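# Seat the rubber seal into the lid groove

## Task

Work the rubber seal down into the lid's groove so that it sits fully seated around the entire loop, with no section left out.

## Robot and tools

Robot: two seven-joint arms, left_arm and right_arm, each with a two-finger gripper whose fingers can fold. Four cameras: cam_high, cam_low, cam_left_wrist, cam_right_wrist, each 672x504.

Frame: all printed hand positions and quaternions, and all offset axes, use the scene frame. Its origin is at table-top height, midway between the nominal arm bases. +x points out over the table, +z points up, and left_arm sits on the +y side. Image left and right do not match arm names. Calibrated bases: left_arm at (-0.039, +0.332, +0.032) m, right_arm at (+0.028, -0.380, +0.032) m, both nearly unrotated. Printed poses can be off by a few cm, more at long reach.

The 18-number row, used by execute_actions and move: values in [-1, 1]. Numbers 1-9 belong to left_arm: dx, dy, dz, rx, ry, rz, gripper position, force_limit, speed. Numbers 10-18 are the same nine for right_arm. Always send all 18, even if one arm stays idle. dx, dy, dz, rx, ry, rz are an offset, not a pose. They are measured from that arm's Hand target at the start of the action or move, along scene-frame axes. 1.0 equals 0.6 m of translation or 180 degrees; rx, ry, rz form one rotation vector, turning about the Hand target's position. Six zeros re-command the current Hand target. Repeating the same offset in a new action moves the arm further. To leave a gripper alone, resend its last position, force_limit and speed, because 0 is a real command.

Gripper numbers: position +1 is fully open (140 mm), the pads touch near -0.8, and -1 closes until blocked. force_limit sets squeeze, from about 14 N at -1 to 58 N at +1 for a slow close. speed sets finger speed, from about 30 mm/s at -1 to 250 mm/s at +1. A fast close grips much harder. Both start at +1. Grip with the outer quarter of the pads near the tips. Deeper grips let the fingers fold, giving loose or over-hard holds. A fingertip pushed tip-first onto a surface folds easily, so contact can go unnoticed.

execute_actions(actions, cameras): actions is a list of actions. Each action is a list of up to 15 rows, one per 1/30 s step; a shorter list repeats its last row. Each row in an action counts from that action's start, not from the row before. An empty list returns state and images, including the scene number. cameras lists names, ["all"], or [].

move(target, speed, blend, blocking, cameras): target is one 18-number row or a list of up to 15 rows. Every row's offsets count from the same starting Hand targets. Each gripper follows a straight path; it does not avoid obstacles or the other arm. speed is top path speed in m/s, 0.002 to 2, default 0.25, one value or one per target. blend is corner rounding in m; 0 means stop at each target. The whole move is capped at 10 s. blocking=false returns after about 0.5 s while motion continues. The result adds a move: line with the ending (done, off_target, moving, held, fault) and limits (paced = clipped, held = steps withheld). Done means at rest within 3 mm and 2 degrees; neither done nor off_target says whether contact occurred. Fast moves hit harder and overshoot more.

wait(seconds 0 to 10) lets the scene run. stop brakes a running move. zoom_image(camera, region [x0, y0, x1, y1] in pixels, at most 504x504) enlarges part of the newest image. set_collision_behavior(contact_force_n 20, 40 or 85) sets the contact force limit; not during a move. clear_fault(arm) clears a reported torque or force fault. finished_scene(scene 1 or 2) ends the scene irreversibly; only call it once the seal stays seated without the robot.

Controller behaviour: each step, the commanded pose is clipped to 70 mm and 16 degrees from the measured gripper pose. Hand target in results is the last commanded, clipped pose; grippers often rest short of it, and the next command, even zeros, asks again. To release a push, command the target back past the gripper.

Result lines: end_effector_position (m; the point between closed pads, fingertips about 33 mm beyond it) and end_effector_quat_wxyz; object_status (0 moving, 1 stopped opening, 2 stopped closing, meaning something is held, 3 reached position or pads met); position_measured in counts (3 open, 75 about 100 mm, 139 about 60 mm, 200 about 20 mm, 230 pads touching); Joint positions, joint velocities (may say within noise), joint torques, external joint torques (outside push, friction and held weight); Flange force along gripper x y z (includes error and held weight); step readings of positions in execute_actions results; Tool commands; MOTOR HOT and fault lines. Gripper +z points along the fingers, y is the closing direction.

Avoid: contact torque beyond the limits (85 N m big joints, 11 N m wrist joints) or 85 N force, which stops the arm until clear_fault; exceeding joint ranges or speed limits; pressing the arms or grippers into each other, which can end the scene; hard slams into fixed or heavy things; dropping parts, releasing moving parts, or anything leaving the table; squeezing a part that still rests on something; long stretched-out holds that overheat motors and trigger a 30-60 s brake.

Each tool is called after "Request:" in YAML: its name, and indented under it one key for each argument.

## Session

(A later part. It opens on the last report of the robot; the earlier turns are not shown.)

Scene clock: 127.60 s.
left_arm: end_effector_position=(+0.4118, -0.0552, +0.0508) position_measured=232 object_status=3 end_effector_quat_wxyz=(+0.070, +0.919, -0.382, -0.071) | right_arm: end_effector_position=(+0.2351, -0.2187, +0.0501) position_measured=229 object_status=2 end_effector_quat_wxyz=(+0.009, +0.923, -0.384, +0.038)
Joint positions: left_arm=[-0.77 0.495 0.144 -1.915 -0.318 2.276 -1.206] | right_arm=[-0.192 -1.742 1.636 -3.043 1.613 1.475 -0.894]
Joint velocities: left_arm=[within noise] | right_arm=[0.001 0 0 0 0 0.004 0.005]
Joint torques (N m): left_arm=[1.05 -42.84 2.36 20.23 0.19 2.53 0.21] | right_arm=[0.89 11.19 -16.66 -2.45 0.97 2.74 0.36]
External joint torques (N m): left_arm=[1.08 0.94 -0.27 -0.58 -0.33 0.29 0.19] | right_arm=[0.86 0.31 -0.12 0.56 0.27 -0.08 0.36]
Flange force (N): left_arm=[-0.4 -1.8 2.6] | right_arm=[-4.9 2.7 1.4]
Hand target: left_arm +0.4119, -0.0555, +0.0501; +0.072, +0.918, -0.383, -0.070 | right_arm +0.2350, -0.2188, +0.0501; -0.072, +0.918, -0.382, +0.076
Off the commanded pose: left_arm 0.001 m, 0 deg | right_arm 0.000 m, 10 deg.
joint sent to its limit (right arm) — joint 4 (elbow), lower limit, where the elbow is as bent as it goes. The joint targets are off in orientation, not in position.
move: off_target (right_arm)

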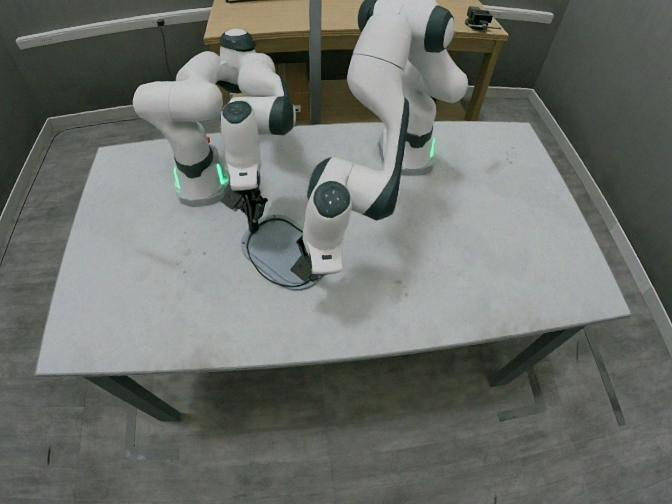

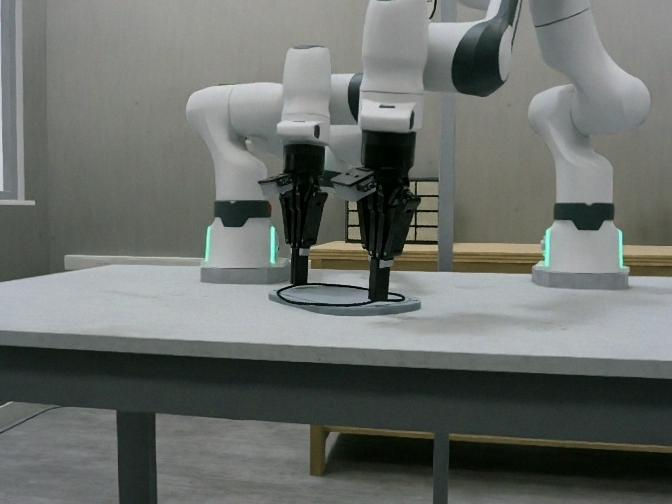

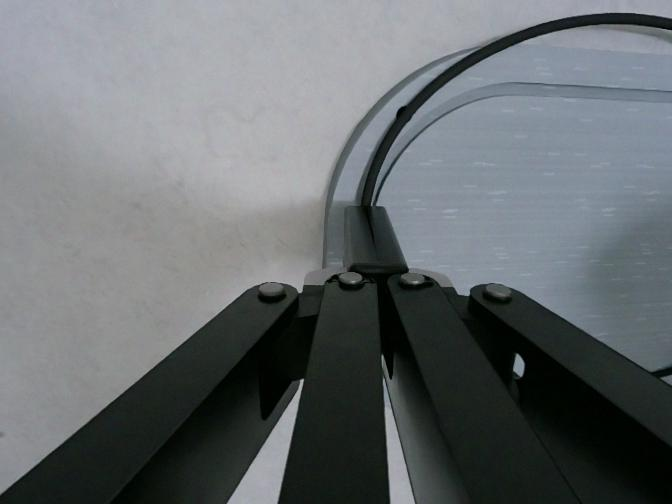

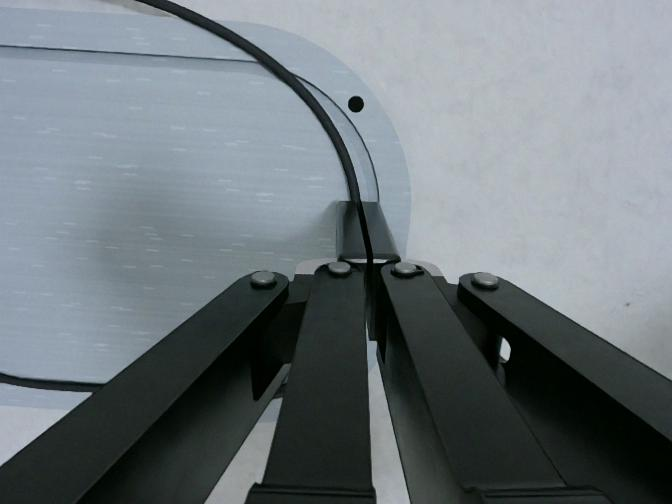

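Request:
move:
  target:
    - [-0.0142,0.005,0.01,0,0,0,-1,0,-1,-0.0212,-0.0023,0.01,0,0,0,-1,0,-1]
    - [-0.0142,0.005,-0.01,0,0,0,-0.6,0,-1,-0.0212,-0.0023,-0.01,0,0,0,-0.6,0,-1]
    - [-0.0142,0.005,0.1,0,0,0,-0.6,0,-1,-0.0212,-0.0023,0.1,0,0,0,-0.6,0,-1]
  speed: 0.06
  cameras: ["all"]

Scene clock: 140.63 s.
left_arm: end_effector_position=(+0.4034, -0.0528, +0.1091) position_measured=205 object_status=3 end_effector_quat_wxyz=(+0.073, +0.918, -0.384, -0.070) | right_arm: end_effector_position=(+0.2239, -0.2184, +0.1102) position_measured=205 object_status=3 end_effector_quat_wxyz=(+0.004, +0.920, -0.390, +0.041)
Joint positions: left_arm=[-0.783 0.374 0.16 -1.938 -0.287 2.185 -1.235] | right_arm=[-0.187 -1.778 1.345 -3.044 1.334 1.418 -0.877]
Joint velocities: left_arm=[within noise] | right_arm=[0.001 0.001 0 0.001 -0.002 -0.001 -0.006]
Joint torques (N m): left_arm=[-0.05 -40.75 2.71 21.8 1.18 2.09 -0.25] | right_arm=[0.13 10.55 -16.65 4.13 0.38 2.53 -0.17]
External joint torques (N m): left_arm=[-0.16 0.76 0.42 -0.24 0.65 -0.18 -0.26] | right_arm=[0.1 -1.11 -0.57 0.82 -0.31 -0.31 -0.17]
Flange force (N): left_arm=[1.2 0.1 0.2] | right_arm=[-0.4 0.1 -6.2]
Hand target: left_arm +0.4034, -0.0525, +0.1101; +0.072, +0.918, -0.383, -0.070 | right_arm +0.2223, -0.2202, +0.1101; -0.072, +0.918, -0.382, +0.076
Off the commanded pose: left_arm 0.001 m, 0 deg | right_arm 0.002 m, 10 deg.
joint read past its limit (right arm) — joint 4 (elbow), lower limit, where the elbow is as bent as it goes.
joint sent to its limit (right arm) — joint 2 (shoulder), lower limit; joint 4 (elbow), lower limit, where the elbow is as bent as it goes. The joint targets are off in orientation, not in position.
move: off_target (right_arm); target 2's new numbers were sent with right_arm's hand 0.001 m and 12 deg from that target

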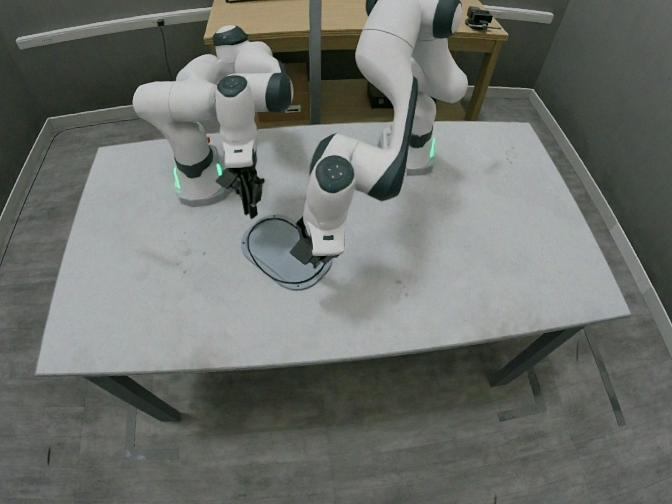

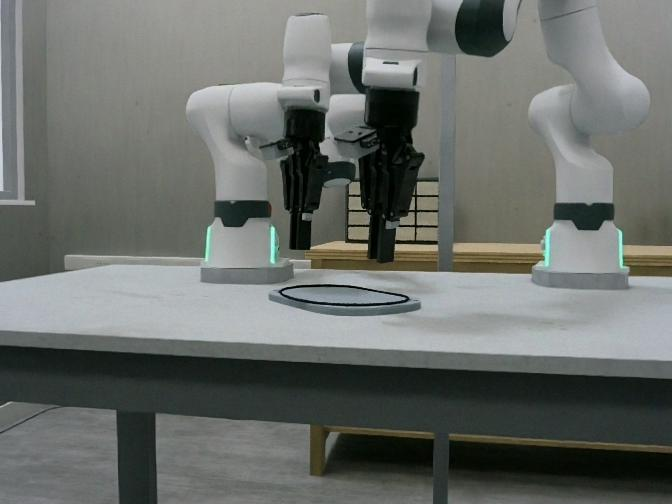

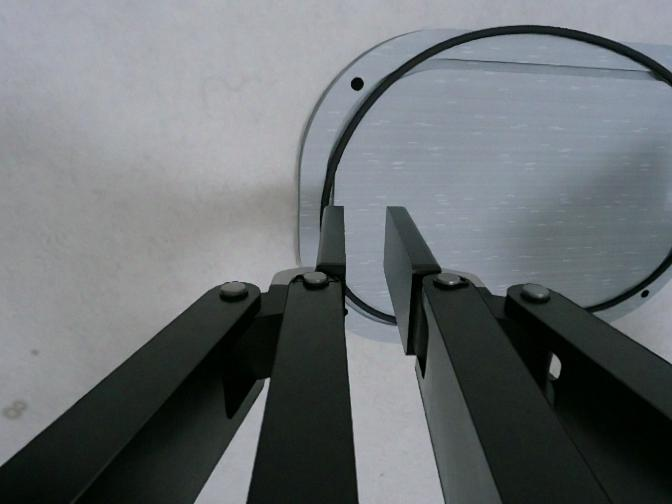

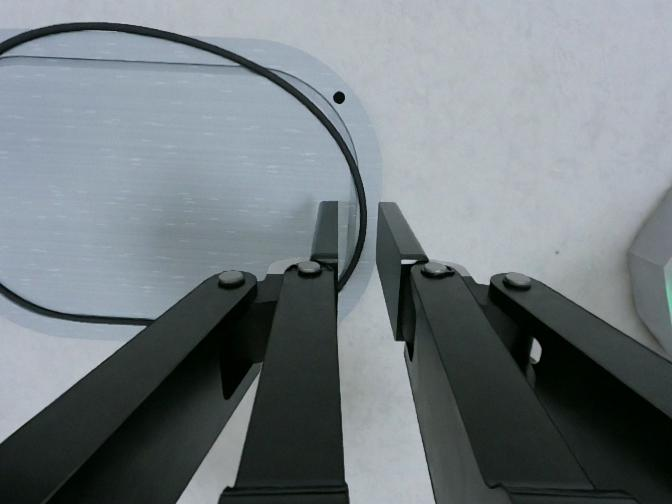

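Request:
move:
  target:
    - [0,0,0.12,0,0,0,-0.6,0,0,0,0,0.15,0,0,0,-1,-1,-1]
    - [0,0,0.12,0.047,-0.047,0,-0.6,0,0,-0.05,-0.33,0.33,-0.047,0.047,0,-1,-1,-1]
    - [-0.15,-0.16,0.32,0.047,-0.047,0,-1,0,0,0.05,-0.35,0.33,-0.047,0.047,0,-1,-1,-1]
  speed: 0.15
  blend: [0.02,0,0]
  cameras: ["all"]

Scene clock: 153.23 s.
left_arm: end_effector_position=(+0.3135, -0.1489, +0.3026) position_measured=233 object_status=3 end_effector_quat_wxyz=(-0.023, +0.923, -0.383, -0.030) | right_arm: end_effector_position=(+0.2506, -0.4307, +0.3077) position_measured=230 object_status=3 end_effector_quat_wxyz=(+0.026, +0.925, -0.378, +0.034)
Joint positions: left_arm=[-1.099 0.195 0.179 -1.673 -0.026 1.79 -1.706] | right_arm=[-0.475 -1.241 0.237 -2.815 0.175 1.652 -1.206]
Joint torques (N m): left_arm=[0.32 -37.01 1.42 24.71 1.01 2.26 -0.26] | right_arm=[0.32 6.66 -4.93 25.17 1.27 2.86 0.33]
External joint torques (N m): left_arm=[0.3 1.38 0.1 0.06 0.14 -0.17 -0.25] | right_arm=[0.32 0.44 0.57 1.27 0.54 0.02 0.32]
Flange force (N): left_arm=[4.9 0.8 -0.6] | right_arm=[1.8 -5.2 -3.0]
Hand target: left_arm +0.3134, -0.1485, +0.3021; -0.025, +0.924, -0.381, -0.030 | right_arm +0.2523, -0.4302, +0.3081; +0.024, +0.924, -0.380, +0.036
Off the commanded pose: left_arm 0.001 m, 0 deg | right_arm 0.002 m, 0 deg.
move: done

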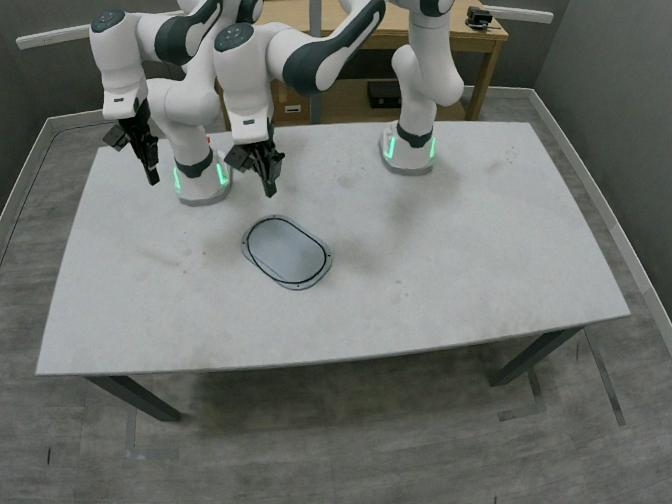

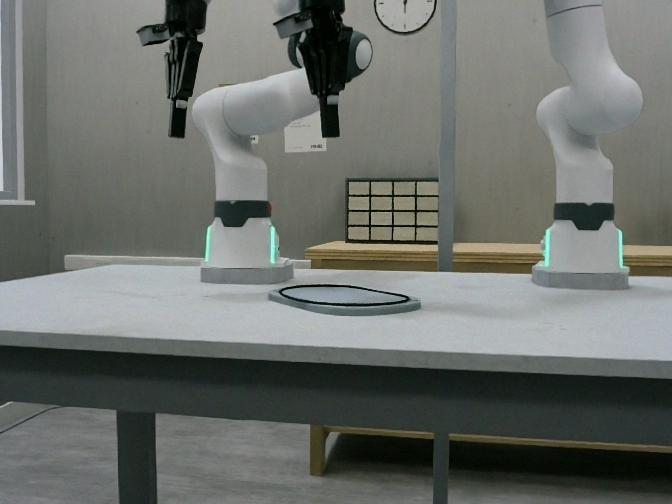

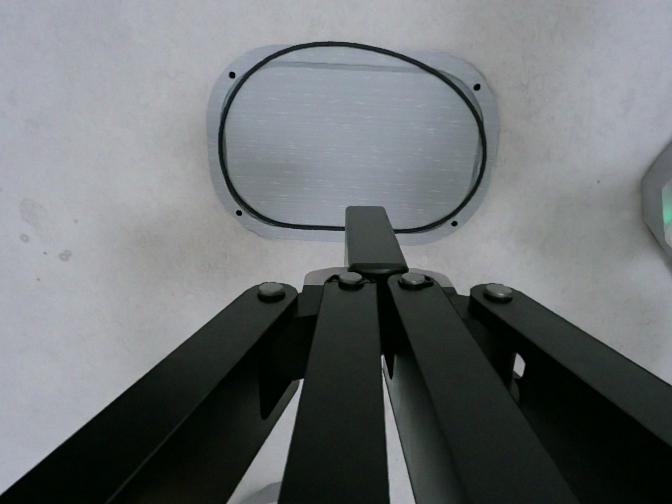

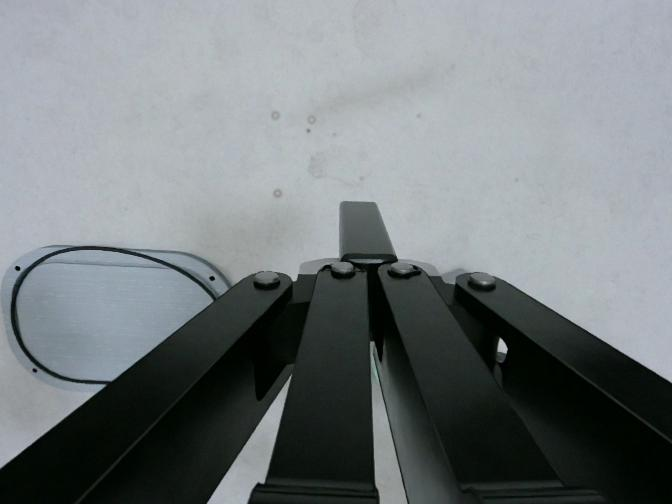

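Request:
move:
  target:
    - [0,0,0,-0.022,-0.0116,0,-1,0,0,0,0,0,0,0,0,-1,-1,-1]
  speed: 0.1

Request:
move:
  target:
    - [0,0,0,0,0,-0.5,-0.6,0,0,0,0,0,0,0,0,-1,-1,-1]
    - [0.15,-0.115,-0.34,0,0,-0.5,-0.6,0,0,0,0,0,0,0,0,-1,-1,-1]
  speed: 0.2
  blend: [0.01,0]
  cameras: ["cam_left_wrist"]

Scene clock: 168.07 s.
left_arm: end_effector_position=(+0.3133, -0.1476, +0.3011) position_measured=233 object_status=3 end_effector_quat_wxyz=(+0.000, +0.924, -0.382, -0.003) | right_arm: end_effector_position=(+0.2506, -0.4307, +0.3077) position_measured=230 object_status=3 end_effector_quat_wxyz=(+0.026, +0.925, -0.378, +0.034)
Joint positions: left_arm=[-1.1 0.12 0.179 -1.789 -0.026 1.902 -1.707] | right_arm=[-0.475 -1.241 0.237 -2.815 0.175 1.652 -1.206]
Joint velocities: left_arm=[0 0 0.001 0 0 0.003 -0.001] | right_arm=[within noise]
Joint torques (N m): left_arm=[0 -35.92 0.73 24.06 1.2 2.82 -0.23] | right_arm=[0.33 6.68 -4.85 25.18 1.29 2.86 0.32]
External joint torques (N m): left_arm=[-0.08 0.17 -0.16 -0.76 0.36 0.2 -0.23] | right_arm=[0.33 0.43 0.64 1.38 0.56 0.03 0.31]
Flange force (N): left_arm=[-3.1 0.2 2.1] | right_arm=[1.9 -5.5 -3.2]
Hand target: left_arm +0.3134, -0.1485, +0.3021; +0.001, +0.925, -0.381, +0.000 | right_arm +0.2523, -0.4302, +0.3081; +0.024, +0.924, -0.380, +0.036
Off the commanded pose: left_arm 0.001 m, 0 deg | right_arm 0.002 m, 0 deg.
move: done

Scene clock: 175.20 s.
left_arm: end_effector_position=(+0.4023, -0.2164, +0.0974) position_measured=205 object_status=3 end_effector_quat_wxyz=(+0.000, -0.387, +0.922, +0.003) | right_arm: end_effector_position=(+0.2506, -0.4307, +0.3077) position_measured=230 object_status=3 end_effector_quat_wxyz=(+0.026, +0.925, -0.378, +0.034)
Joint positions: left_arm=[-0.908 0.644 0.024 -1.535 -0.016 2.173 -0.109] | right_arm=[-0.475 -1.241 0.237 -2.815 0.175 1.652 -1.206]
Joint velocities: left_arm=[0.004 0 -0.004 0.001 -0.001 0.003 0.005] | right_arm=[within noise]
Joint torques (N m): left_arm=[0.81 -49.73 1.03 23.55 0.76 2.83 0.17] | right_arm=[0.3 6.69 -4.81 25.26 1.28 2.88 0.32]
External joint torques (N m): left_arm=[0.59 0.88 -0.13 -0.01 0.14 0.25 0.17] | right_arm=[0.31 0.41 0.72 1.41 0.56 0.04 0.32]
Flange force (N): left_arm=[-0.6 -2.4 1.7] | right_arm=[1.9 -5.7 -3.2]
Hand target: left_arm +0.4034, -0.2175, +0.0981; +0.000, -0.384, +0.923, +0.001 | right_arm +0.2523, -0.4302, +0.3081; +0.024, +0.924, -0.380, +0.036
Off the commanded pose: left_arm 0.002 m, 0 deg | right_arm 0.002 m, 0 deg.
move: done; blend cut to 0 m at target 1
Images, in order (width x height): cam_left_wrist 672x504.

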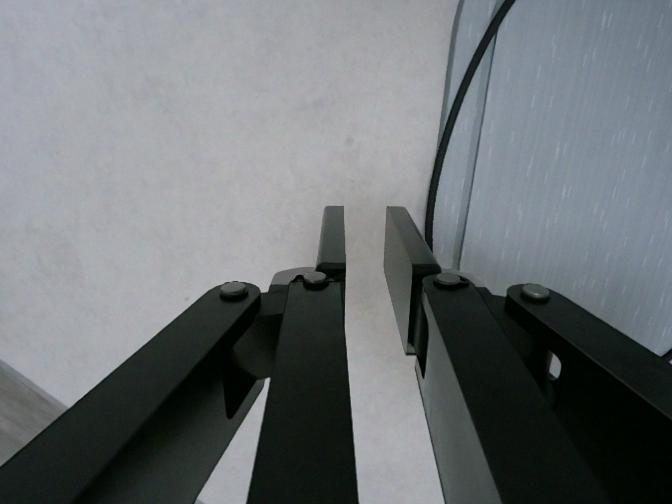

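Request:
move:
  target:
    - [-0.032,0.055,-0.06,0,0,0,-0.6,0,0,0,0,0,0,0,0,-1,-1,-1]
  speed: 0.15
  cameras: ["cam_left_wrist"]

Scene clock: 180.10 s.
left_arm: end_effector_position=(+0.3834, -0.1838, +0.0611) position_measured=205 object_status=3 end_effector_quat_wxyz=(+0.000, -0.387, +0.922, +0.003) | right_arm: end_effector_position=(+0.2506, -0.4307, +0.3077) position_measured=230 object_status=3 end_effector_quat_wxyz=(+0.026, +0.925, -0.378, +0.034)
Joint positions: left_arm=[-0.899 0.588 0.023 -1.735 -0.016 2.317 -0.099] | right_arm=[-0.475 -1.241 0.237 -2.815 0.175 1.652 -1.206]
Joint velocities: left_arm=[0.002 0 0.001 0.001 0 0.004 0.001] | right_arm=[within noise]
Joint torques (N m): left_arm=[1.08 -47.6 0.72 21.5 0.67 2.81 0.29] | right_arm=[0.31 6.65 -4.87 25.26 1.27 2.87 0.36]
External joint torques (N m): left_arm=[0.88 0.18 -0.33 -0.65 0.12 0.26 0.29] | right_arm=[0.29 0.41 0.64 1.43 0.55 0.04 0.35]
Flange force (N): left_arm=[-1.8 2.9 0.9] | right_arm=[1.9 -5.5 -3.3]
Hand target: left_arm +0.3842, -0.1845, +0.0621; +0.000, -0.384, +0.923, +0.001 | right_arm +0.2523, -0.4302, +0.3081; +0.024, +0.924, -0.380, +0.036
Off the commanded pose: left_arm 0.001 m, 0 deg | right_arm 0.002 m, 0 deg.
move: done
Images, in order (width x height): cam_left_wrist 672x504.

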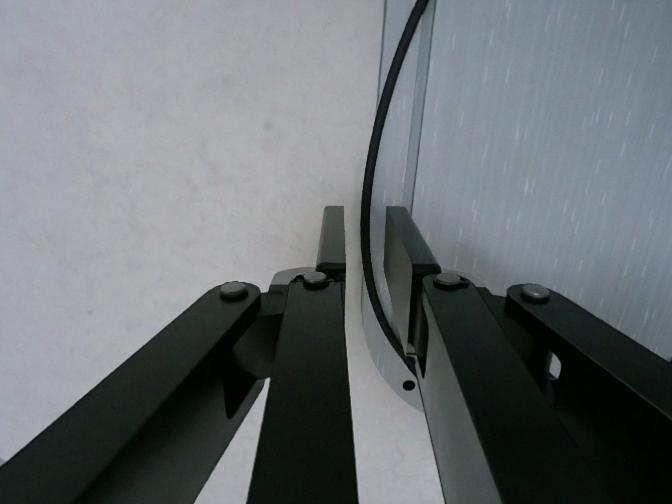

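Request:
move:
  target:
    - [0,0,-0.03,0,0,0,-0.6,0,-1,0,0,0,0,0,0,-1,-1,-1]
    - [0,0,-0.03,0,0,0,-1,0,-1,0,0,0,0,0,0,-1,-1,-1]
    - [0,0,-0.018,0,0,0,-1,0,-1,0,0,0,0,0,0,-1,-1,-1]
    - [-0.0212,0.0212,-0.018,0,0,0,-1,0,-1,0,0,0,0,0,0,-1,-1,-1]
  speed: 0.06
  cameras: ["cam_left_wrist"]

Request:
zoom_image:
  camera: "cam_left_wrist"
  region: [250, 0, 550, 300]

Scene clock: 188.87 s.
left_arm: end_effector_position=(+0.3719, -0.1700, +0.0501) position_measured=229 object_status=3 end_effector_quat_wxyz=(-0.001, -0.387, +0.922, +0.003) | right_arm: end_effector_position=(+0.2506, -0.4307, +0.3077) position_measured=230 object_status=3 end_effector_quat_wxyz=(+0.026, +0.925, -0.378, +0.034)
Joint positions: left_arm=[-0.898 0.558 0.021 -1.818 -0.016 2.371 -0.098] | right_arm=[-0.475 -1.241 0.237 -2.815 0.175 1.652 -1.206]
Joint velocities: left_arm=[0 0.001 0 -0.002 0 0.004 0.001] | right_arm=[within noise]
Joint torques (N m): left_arm=[-0.02 -46.5 0.71 21.12 0.65 2.76 0.05] | right_arm=[0.24 6.62 -4.88 25.17 1.27 2.87 0.28]
External joint torques (N m): left_arm=[0.16 0.33 0.02 -0.66 0.13 0.18 0.05] | right_arm=[0.21 0.35 0.6 1.33 0.54 0.04 0.28]
Flange force (N): left_arm=[-0.5 2.4 0.9] | right_arm=[1.8 -5.0 -3.1]
Hand target: left_arm +0.3715, -0.1717, +0.0513; +0.000, -0.384, +0.923, +0.001 | right_arm +0.2523, -0.4302, +0.3081; +0.024, +0.924, -0.380, +0.036
Off the commanded pose: left_arm 0.002 m, 0 deg | right_arm 0.002 m, 0 deg.
move: done
Images, in order (width x height): cam_left_wrist 672x504.

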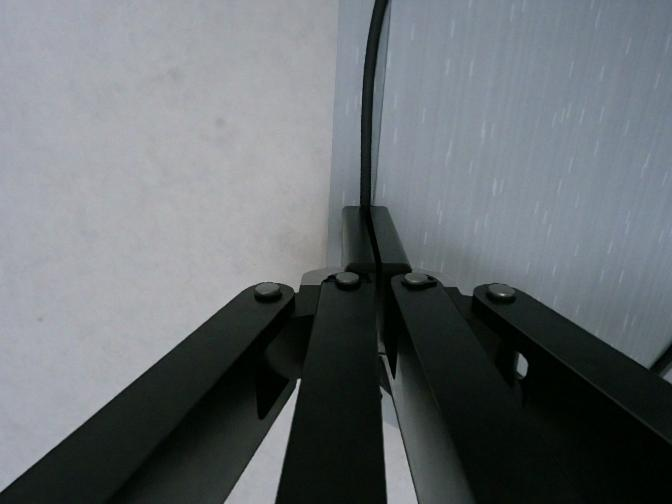

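Scaled by 1.680 from the camera's 672x504 image, which has a finer 960x720 frame.

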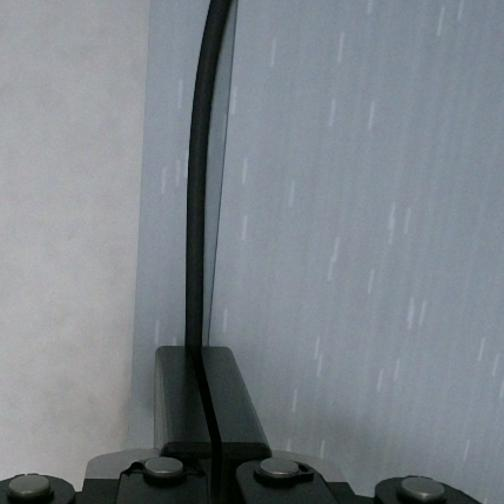

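Request:
move:
  target:
    - [-0.0022,0.0022,0,0,0,0,-1,0,-1,0,0,0,0,0,0,-1,-1,-1]
    - [-0.0022,0.0022,-0.013,0,0,0,-0.65,0,-1,0,0,0,0,0,0,-1,-1,-1]
    - [-0.0022,0.0022,0.02,0,0,0,-1,0,0,0,0,0,0,0,0,-1,-1,-1]
  speed: 0.06
  cameras: ["cam_left_wrist"]

Request:
zoom_image:
  camera: "cam_left_wrist"
  region: [250, 0, 550, 300]

Scene clock: 198.67 s.
left_arm: end_effector_position=(+0.3709, -0.1699, +0.0623) position_measured=233 object_status=3 end_effector_quat_wxyz=(+0.000, -0.386, +0.922, +0.000) | right_arm: end_effector_position=(+0.2506, -0.4307, +0.3077) position_measured=230 object_status=3 end_effector_quat_wxyz=(+0.026, +0.925, -0.378, +0.034)
Joint positions: left_arm=[-0.899 0.532 0.02 -1.827 -0.016 2.358 -0.098] | right_arm=[-0.475 -1.241 0.237 -2.815 0.175 1.652 -1.206]
Joint torques (N m): left_arm=[0.01 -45.61 1.06 21.55 0.71 2.43 0.03] | right_arm=[0.3 6.67 -4.86 25.23 1.27 2.87 0.29]
External joint torques (N m): left_arm=[0 0.47 0.27 -0.27 0.18 -0.14 0.03] | right_arm=[0.27 0.42 0.63 1.37 0.54 0.04 0.29]
Flange force (N): left_arm=[-0.1 -0.3 0.6] | right_arm=[2.0 -5.3 -3.2]
Hand target: left_arm +0.3702, -0.1704, +0.0633; +0.000, -0.384, +0.923, +0.001 | right_arm +0.2523, -0.4302, +0.3081; +0.024, +0.924, -0.380, +0.036
Off the commanded pose: left_arm 0.001 m, 0 deg | right_arm 0.002 m, 0 deg.
move: done
Images, in order (width x height): cam_left_wrist 672x504.

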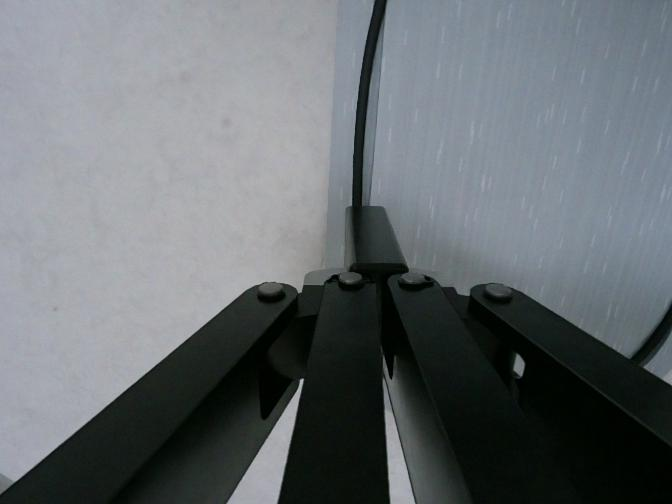

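Scaled by 1.680 from the camera's 672x504 image, which has a finer 960x720 frame.

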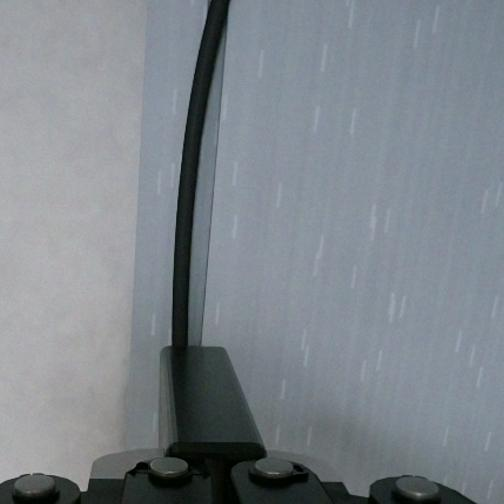

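Request:
move:
  target:
    - [-0.1,-0.1,-0.01,0,0,0,-1,0,0,0,0,0,0,0,0,-1,-1,-1]
  speed: 0.15
  cameras: ["cam_left_wrist"]

Request:
zoom_image:
  camera: "cam_left_wrist"
  region: [250, 0, 550, 300]

Scene clock: 211.60 s.
left_arm: end_effector_position=(+0.3112, -0.2304, +0.0580) position_measured=233 object_status=3 end_effector_quat_wxyz=(+0.001, -0.380, +0.925, +0.000) | right_arm: end_effector_position=(+0.2506, -0.4307, +0.3077) position_measured=230 object_status=3 end_effector_quat_wxyz=(+0.026, +0.925, -0.378, +0.034)
Joint positions: left_arm=[-1.035 0.577 0.03 -1.765 -0.019 2.342 -0.213] | right_arm=[-0.475 -1.241 0.237 -2.815 0.175 1.652 -1.206]
Joint velocities: left_arm=[0 -0.001 0 0 0 -0.001 -0.006] | right_arm=[within noise]
Joint torques (N m): left_arm=[0 -46.15 1.71 22.21 0.13 2.43 -0.25] | right_arm=[0.27 6.64 -4.85 25.17 1.29 2.86 0.33]
External joint torques (N m): left_arm=[-0.01 1.49 0.69 0.01 -0.42 -0.19 -0.25] | right_arm=[0.29 0.33 0.67 1.35 0.57 0.03 0.33]
Flange force (N): left_arm=[1.2 -4.2 2.2] | right_arm=[1.5 -5.3 -3.0]
Hand target: left_arm +0.3102, -0.2304, +0.0573; +0.000, -0.384, +0.923, +0.001 | right_arm +0.2523, -0.4302, +0.3081; +0.024, +0.924, -0.380, +0.036
Off the commanded pose: left_arm 0.001 m, 1 deg | right_arm 0.002 m, 0 deg.
move: done
Images, in order (width x height): cam_left_wrist 672x504.

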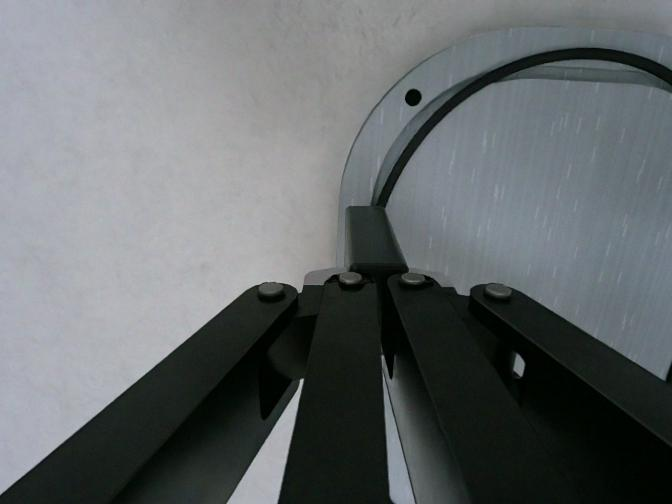

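Scaled by 1.680 from the camera's 672x504 image, which has a finer 960x720 frame.

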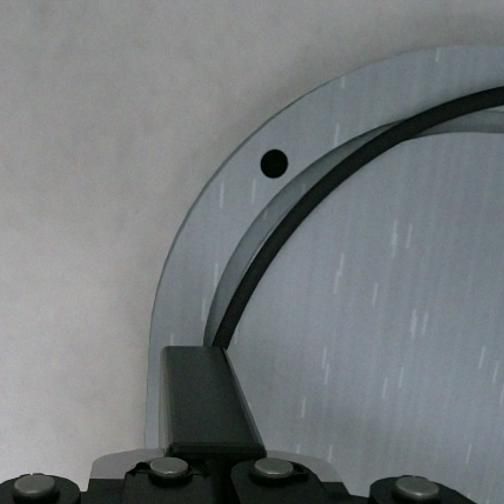

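Request:
move:
  target:
    - [0.009,0.019,0,0,0,0,-1,0,0,0,0,0,0,0,0,-1,-1,-1]
    - [0.009,0.019,-0.029,0,0,0,-1,0,0,0,0,0,0,0,0,-1,-1,-1]
  speed: 0.08
  cameras: ["cam_left_wrist"]

Request:
zoom_image:
  camera: "cam_left_wrist"
  region: [250, 0, 550, 300]

Scene clock: 219.83 s.
left_arm: end_effector_position=(+0.3177, -0.2225, +0.0463) position_measured=233 object_status=3 end_effector_quat_wxyz=(+0.001, -0.386, +0.922, -0.004) | right_arm: end_effector_position=(+0.2506, -0.4307, +0.3077) position_measured=230 object_status=3 end_effector_quat_wxyz=(+0.026, +0.925, -0.378, +0.034)
Joint positions: left_arm=[-1.018 0.583 0.026 -1.791 -0.019 2.383 -0.21] | right_arm=[-0.475 -1.241 0.237 -2.815 0.175 1.652 -1.206]
Joint torques (N m): left_arm=[1.11 -42.45 0.78 19.24 0.65 2.5 0.2] | right_arm=[0.3 6.67 -4.91 25.18 1.27 2.87 0.29]
External joint torques (N m): left_arm=[1.21 4.94 -0.1 -2.58 0.12 -0.13 0.2] | right_arm=[0.28 0.44 0.57 1.29 0.55 0.03 0.28]
Flange force (N): left_arm=[-1.5 -1.8 8.5] | right_arm=[1.9 -5.1 -3.0]
Hand target: left_arm +0.3156, -0.2190, +0.0399; +0.000, -0.384, +0.923, +0.001 | right_arm +0.2523, -0.4302, +0.3081; +0.024, +0.924, -0.380, +0.036
Off the commanded pose: left_arm 0.008 m, 1 deg | right_arm 0.002 m, 0 deg.
move: off_target (left_arm)
Images, in order (width x height): cam_left_wrist 672x504.

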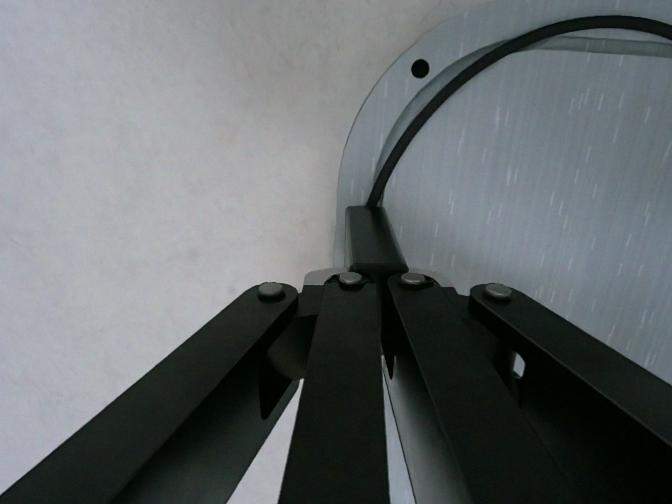

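Scaled by 1.680 from the camera's 672x504 image, which has a finer 960x720 frame.

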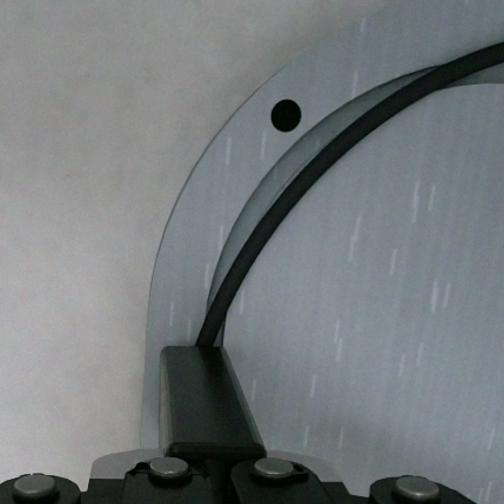

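Request:
move:
  target:
    - [0,0,0.03,0,0,0,-1,0,0,0,0,0,0,0,0,-1,-1,-1]
    - [-0.0283,-0.0275,0.03,0,0,0,-1,0,0,0,0,0,0,0,0,-1,-1,-1]
    - [-0.0283,-0.0275,-0.01,0,0,0,-1,0,0,0,0,0,0,0,0,-1,-1,-1]
  speed: 0.08
  blend: [0.002,0.002,0]
  cameras: ["cam_left_wrist"]

Request:
zoom_image:
  camera: "cam_left_wrist"
  region: [250, 0, 550, 300]

Scene clock: 229.17 s.
left_arm: end_effector_position=(+0.3008, -0.2437, +0.0460) position_measured=233 object_status=3 end_effector_quat_wxyz=(+0.001, -0.380, +0.925, -0.010) | right_arm: end_effector_position=(+0.2506, -0.4307, +0.3077) position_measured=230 object_status=3 end_effector_quat_wxyz=(+0.026, +0.925, -0.378, +0.034)
Joint positions: left_arm=[-1.054 0.6 0.024 -1.765 -0.02 2.386 -0.234] | right_arm=[-0.475 -1.241 0.237 -2.815 0.175 1.652 -1.206]
Joint velocities: left_arm=[0 0 -0.001 0 0.001 0.004 -0.005] | right_arm=[within noise]
Joint torques (N m): left_arm=[1.38 -38.91 2.64 17.32 0.54 2.18 -0.27] | right_arm=[0.27 6.69 -4.82 25.16 1.29 2.88 0.31]
External joint torques (N m): left_arm=[1.51 9 1.79 -4.6 0.01 -0.48 -0.27] | right_arm=[0.25 0.45 0.68 1.3 0.56 0.05 0.3]
Flange force (N): left_arm=[-1.1 -3.6 14.9] | right_arm=[2.0 -5.5 -2.9]
Hand target: left_arm +0.2986, -0.2355, +0.0339; +0.000, -0.384, +0.923, +0.001 | right_arm +0.2523, -0.4302, +0.3081; +0.024, +0.924, -0.380, +0.036
Off the commanded pose: left_arm 0.015 m, 1 deg | right_arm 0.002 m, 0 deg.
move: off_target (left_arm)
Images, in order (width x height): cam_left_wrist 672x504.

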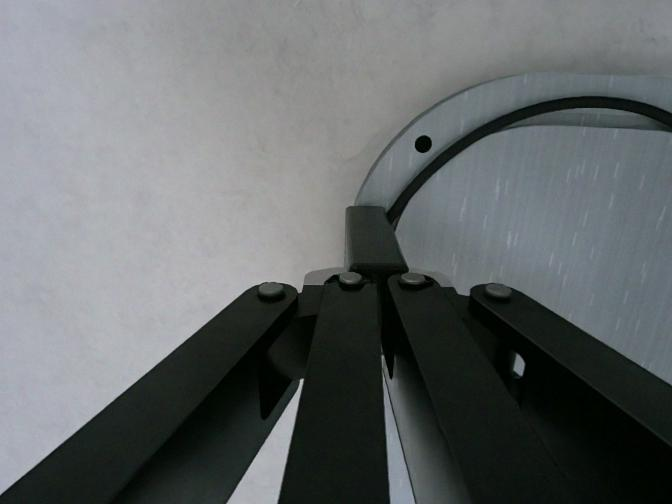

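Scaled by 1.680 from the camera's 672x504 image, which has a finer 960x720 frame.

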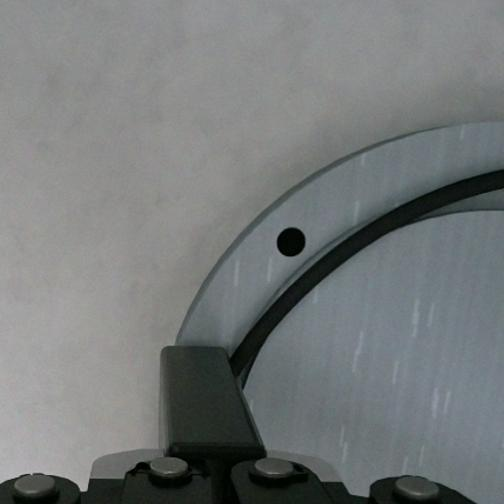

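Request:
move:
  target:
    - [0,0,0.05,0,0,0,-1,0,0,0,0,0,0,0,0,-1,-1,-1]
    - [0.035,0.055,0.05,0,0,0,-1,0,0,0,0,0,0,0,0,-1,-1,-1]
  speed: 0.1
  blend: [0.002,0]
  cameras: ["cam_left_wrist"]

Request:
zoom_image:
  camera: "cam_left_wrist"
  region: [250, 0, 550, 300]

Scene clock: 240.20 s.
left_arm: end_effector_position=(+0.3185, -0.2021, +0.0628) position_measured=233 object_status=3 end_effector_quat_wxyz=(-0.001, -0.388, +0.922, +0.002) | right_arm: end_effector_position=(+0.2506, -0.4307, +0.3077) position_measured=230 object_status=3 end_effector_quat_wxyz=(+0.026, +0.925, -0.378, +0.034)
Joint positions: left_arm=[-0.999 0.521 0.026 -1.844 -0.02 2.36 -0.194] | right_arm=[-0.475 -1.241 0.237 -2.815 0.175 1.652 -1.206]
Joint velocities: left_arm=[-0.001 0 0 0 0 0.002 0.007] | right_arm=[within noise]
Joint torques (N m): left_arm=[1.01 -45.61 0.76 21.09 0.9 2.83 0.25] | right_arm=[0.27 6.66 -4.9 25.18 1.27 2.87 0.33]
External joint torques (N m): left_arm=[0.9 0.07 -0.2 -0.64 0.37 0.26 0.25] | right_arm=[0.31 0.35 0.61 1.4 0.55 0.05 0.33]
Flange force (N): left_arm=[-2.0 2.7 0.7] | right_arm=[1.7 -5.3 -3.2]
Hand target: left_arm +0.3196, -0.2025, +0.0639; +0.000, -0.384, +0.923, +0.001 | right_arm +0.2523, -0.4302, +0.3081; +0.024, +0.924, -0.380, +0.036
Off the commanded pose: left_arm 0.002 m, 1 deg | right_arm 0.002 m, 0 deg.
move: done
Images, in order (width x height): cam_left_wrist 672x504.

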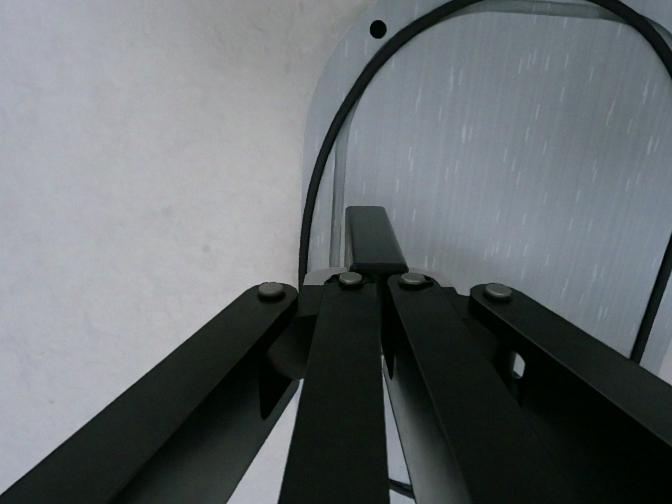

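Scaled by 1.680 from the camera's 672x504 image, which has a finer 960x720 frame.

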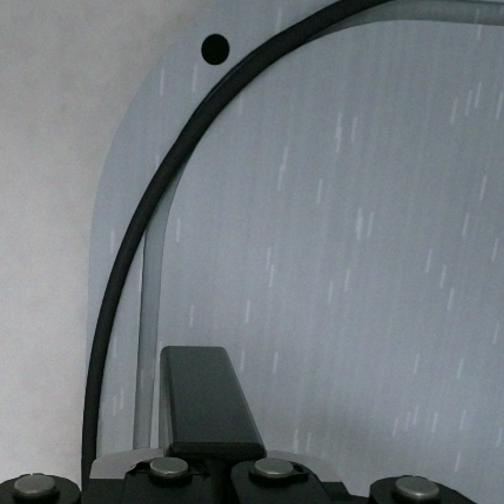

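Request:
move:
  target:
    - [-0.106,-0.084,-0.008,0,0,0,-1,0,0,0,0,0,0,0,0,-1,-1,-1]
  speed: 0.12
  cameras: ["cam_left_wrist"]

Request:
zoom_image:
  camera: "cam_left_wrist"
  region: [250, 100, 550, 400]

Scene clock: 257.20 s.
left_arm: end_effector_position=(+0.2570, -0.2530, +0.0598) position_measured=233 object_status=3 end_effector_quat_wxyz=(+0.001, -0.381, +0.925, -0.001) | right_arm: end_effector_position=(+0.2506, -0.4307, +0.3077) position_measured=230 object_status=3 end_effector_quat_wxyz=(+0.026, +0.925, -0.378, +0.034)
Joint positions: left_arm=[-1.128 0.555 0.034 -1.796 -0.022 2.352 -0.299] | right_arm=[-0.475 -1.241 0.237 -2.815 0.175 1.652 -1.206]
Joint velocities: left_arm=[-0.001 0 0 0 0 0 -0.006] | right_arm=[within noise]
Joint torques (N m): left_arm=[-0.04 -45.53 1.74 22.09 0.13 2.44 -0.24] | right_arm=[0.33 6.7 -4.87 25.2 1.28 2.86 0.31]
External joint torques (N m): left_arm=[-0.09 1.36 0.63 0.07 -0.41 -0.17 -0.24] | right_arm=[0.33 0.41 0.66 1.4 0.55 0.03 0.31]
Flange force (N): left_arm=[1.6 -3.9 2.0] | right_arm=[1.8 -5.5 -3.2]
Hand target: left_arm +0.2560, -0.2529, +0.0591; +0.000, -0.384, +0.923, +0.001 | right_arm +0.2523, -0.4302, +0.3081; +0.024, +0.924, -0.380, +0.036
Off the commanded pose: left_arm 0.001 m, 1 deg | right_arm 0.002 m, 0 deg.
move: done
Images, in order (width x height): cam_left_wrist 672x504.

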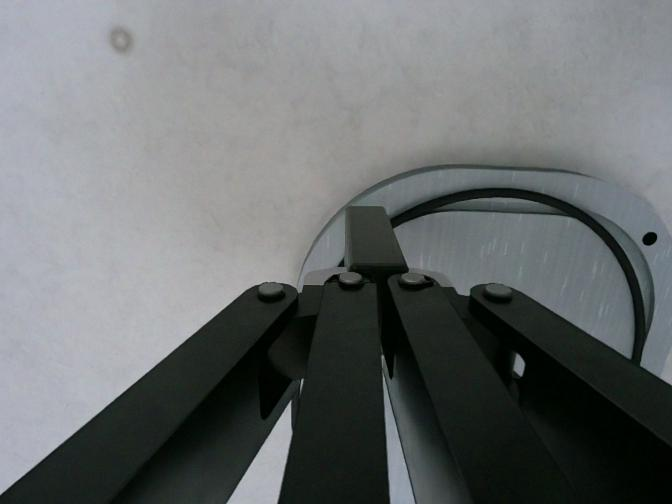

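Scaled by 1.680 from the camera's 672x504 image, which has a finer 960x720 frame.

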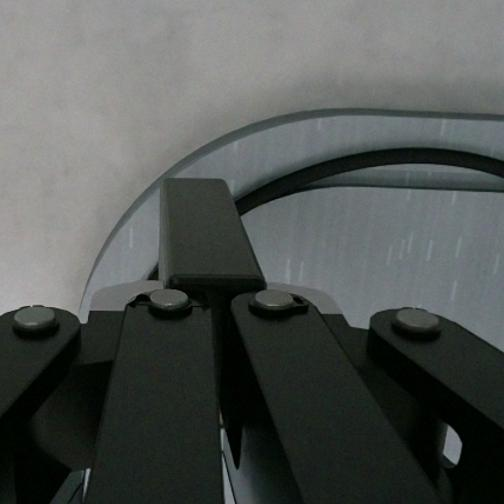

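Request:
move:
  target:
    - [0,0,-0.0175,0,0,0,-1,0,0,0,0,0,0,0,0,-1,-1,-1]
    - [-0.005,0.021,-0.05,0,0,0,-1,0,0,0,0,0,0,0,0,-1,-1,-1]
  speed: 0.06
  cameras: ["cam_left_wrist"]

Request:
zoom_image:
  camera: "cam_left_wrist"
  region: [250, 100, 550, 400]

Scene clock: 262.27 s.
left_arm: end_effector_position=(+0.2545, -0.2494, +0.0429) position_measured=233 object_status=3 end_effector_quat_wxyz=(+0.001, -0.382, +0.924, -0.010) | right_arm: end_effector_position=(+0.2506, -0.4307, +0.3077) position_measured=230 object_status=3 end_effector_quat_wxyz=(+0.026, +0.925, -0.378, +0.034)
Joint positions: left_arm=[-1.128 0.562 0.032 -1.842 -0.025 2.423 -0.301] | right_arm=[-0.475 -1.241 0.237 -2.815 0.175 1.652 -1.206]
Joint torques (N m): left_arm=[2.28 -35.26 1.95 15.59 0.37 3.1 0.02] | right_arm=[0.31 6.65 -4.85 25.16 1.28 2.87 0.33]
External joint torques (N m): left_arm=[2.21 11.22 0.84 -5.88 -0.14 0.44 0.02] | right_arm=[0.32 0.34 0.65 1.38 0.56 0.05 0.33]
Flange force (N): left_arm=[-2.7 -2.3 21.0] | right_arm=[1.6 -5.4 -3.1]
Hand target: left_arm +0.2530, -0.2403, +0.0291; +0.000, -0.384, +0.923, +0.001 | right_arm +0.2523, -0.4302, +0.3081; +0.024, +0.924, -0.380, +0.036
Off the commanded pose: left_arm 0.017 m, 1 deg | right_arm 0.002 m, 0 deg.
move: off_target (left_arm)
Images, in order (width x height): cam_left_wrist 672x504.

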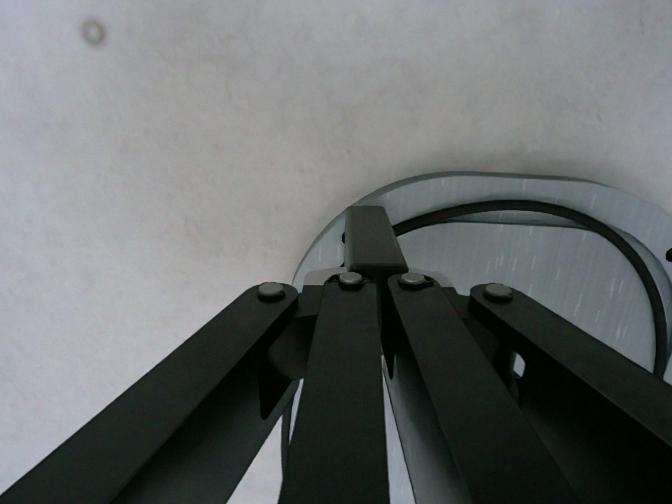

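Scaled by 1.680 from the camera's 672x504 image, which has a finer 960x720 frame.

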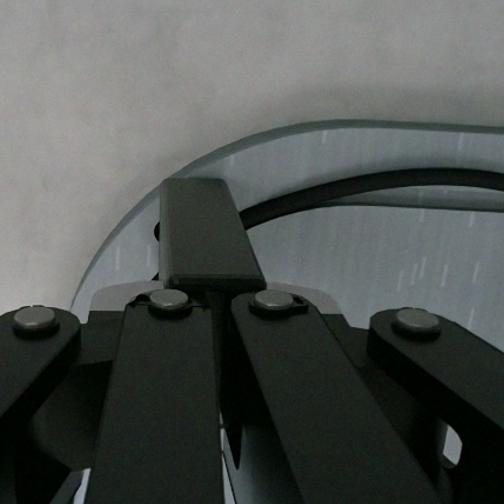

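Request:
move:
  target:
    - [0.0008,-0.015,0.03,0,0,0,-1,0,0,0,0,0,0,0,0,-1,-1,-1]
    - [0.0008,-0.015,0.048,0,0,0,-1,0,0,0,0,0,0,0,0,-1,-1,-1]
    - [-0.0133,-0.0078,0.048,0,0,0,-1,0,0,0,0,0,0,0,0,-1,-1,-1]
    - [-0.0133,-0.0078,0.03,0,0,0,-1,0,0,0,0,0,0,0,0,-1,-1,-1]
    - [-0.0167,0.0072,0,0,0,0,-1,0,0,0,0,0,0,0,0,-1,-1,-1]
    - [-0.0133,-0.0078,0.03,0,0,0,-1,0,0,0,0,0,0,0,0,-1,-1,-1]
    - [-0.0133,-0.0078,0.048,0,0,0,-1,0,0,0,0,0,0,0,0,-1,-1,-1]
    - [-0.0287,-0.002,0.048,0,0,0,-1,0,0,0,0,0,0,0,0,-1,-1,-1]
    - [-0.0287,-0.002,0.03,0,0,0,-1,0,0,0,0,0,0,0,0,-1,-1,-1]
    - [-0.032,0.013,0,0,0,0,-1,0,0,0,0,0,0,0,0,-1,-1,-1]
  speed: 0.08
  blend: [0.002,0.002,0.002,0.001,0,0.001,0.002,0.002,0.001,0]
  cameras: ["cam_left_wrist"]

Request:
zoom_image:
  camera: "cam_left_wrist"
  region: [250, 100, 550, 400]

Scene clock: 280.10 s.
left_arm: end_effector_position=(+0.2367, -0.2402, +0.0429) position_measured=233 object_status=3 end_effector_quat_wxyz=(+0.001, -0.381, +0.924, -0.009) | right_arm: end_effector_position=(+0.2506, -0.4307, +0.3077) position_measured=230 object_status=3 end_effector_quat_wxyz=(+0.026, +0.925, -0.378, +0.034)
Joint positions: left_arm=[-1.15 0.522 0.035 -1.91 -0.026 2.45 -0.317] | right_arm=[-0.475 -1.241 0.237 -2.815 0.175 1.652 -1.206]
Joint velocities: left_arm=[0 0 -0.001 -0.001 -0.001 0.004 0] | right_arm=[within noise]
Joint torques (N m): left_arm=[0.88 -33.77 1.25 16.03 0.35 3.29 -0.2] | right_arm=[0.3 6.62 -4.88 25.17 1.29 2.87 0.3]
External joint torques (N m): left_arm=[0.9 11.31 0.24 -5.04 -0.15 0.64 -0.2] | right_arm=[0.33 0.4 0.68 1.27 0.56 0.02 0.29]
Flange force (N): left_arm=[0.6 -4.9 22.2] | right_arm=[1.6 -5.4 -2.9]
Hand target: left_arm +0.2338, -0.2325, +0.0291; +0.000, -0.384, +0.923, +0.001 | right_arm +0.2523, -0.4302, +0.3081; +0.024, +0.924, -0.380, +0.036
Off the commanded pose: left_arm 0.016 m, 1 deg | right_arm 0.002 m, 0 deg.
move: off_target (left_arm)
Images, in order (width x height): cam_left_wrist 672x504.

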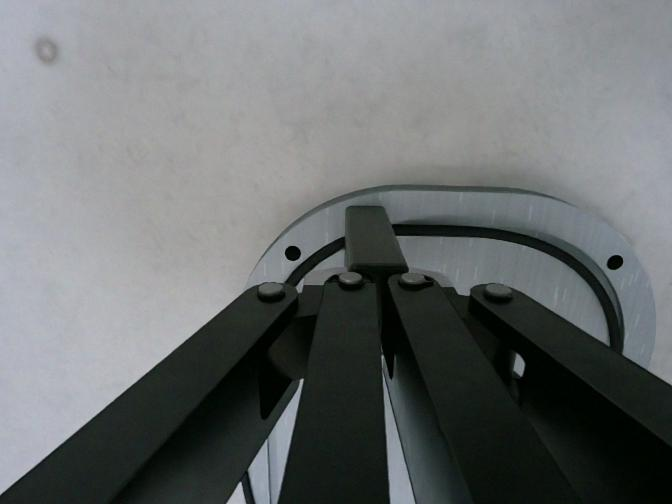

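Scaled by 1.680 from the camera's 672x504 image, which has a finer 960x720 frame.

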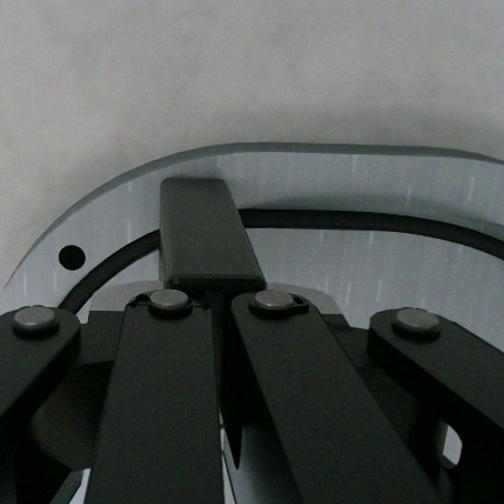

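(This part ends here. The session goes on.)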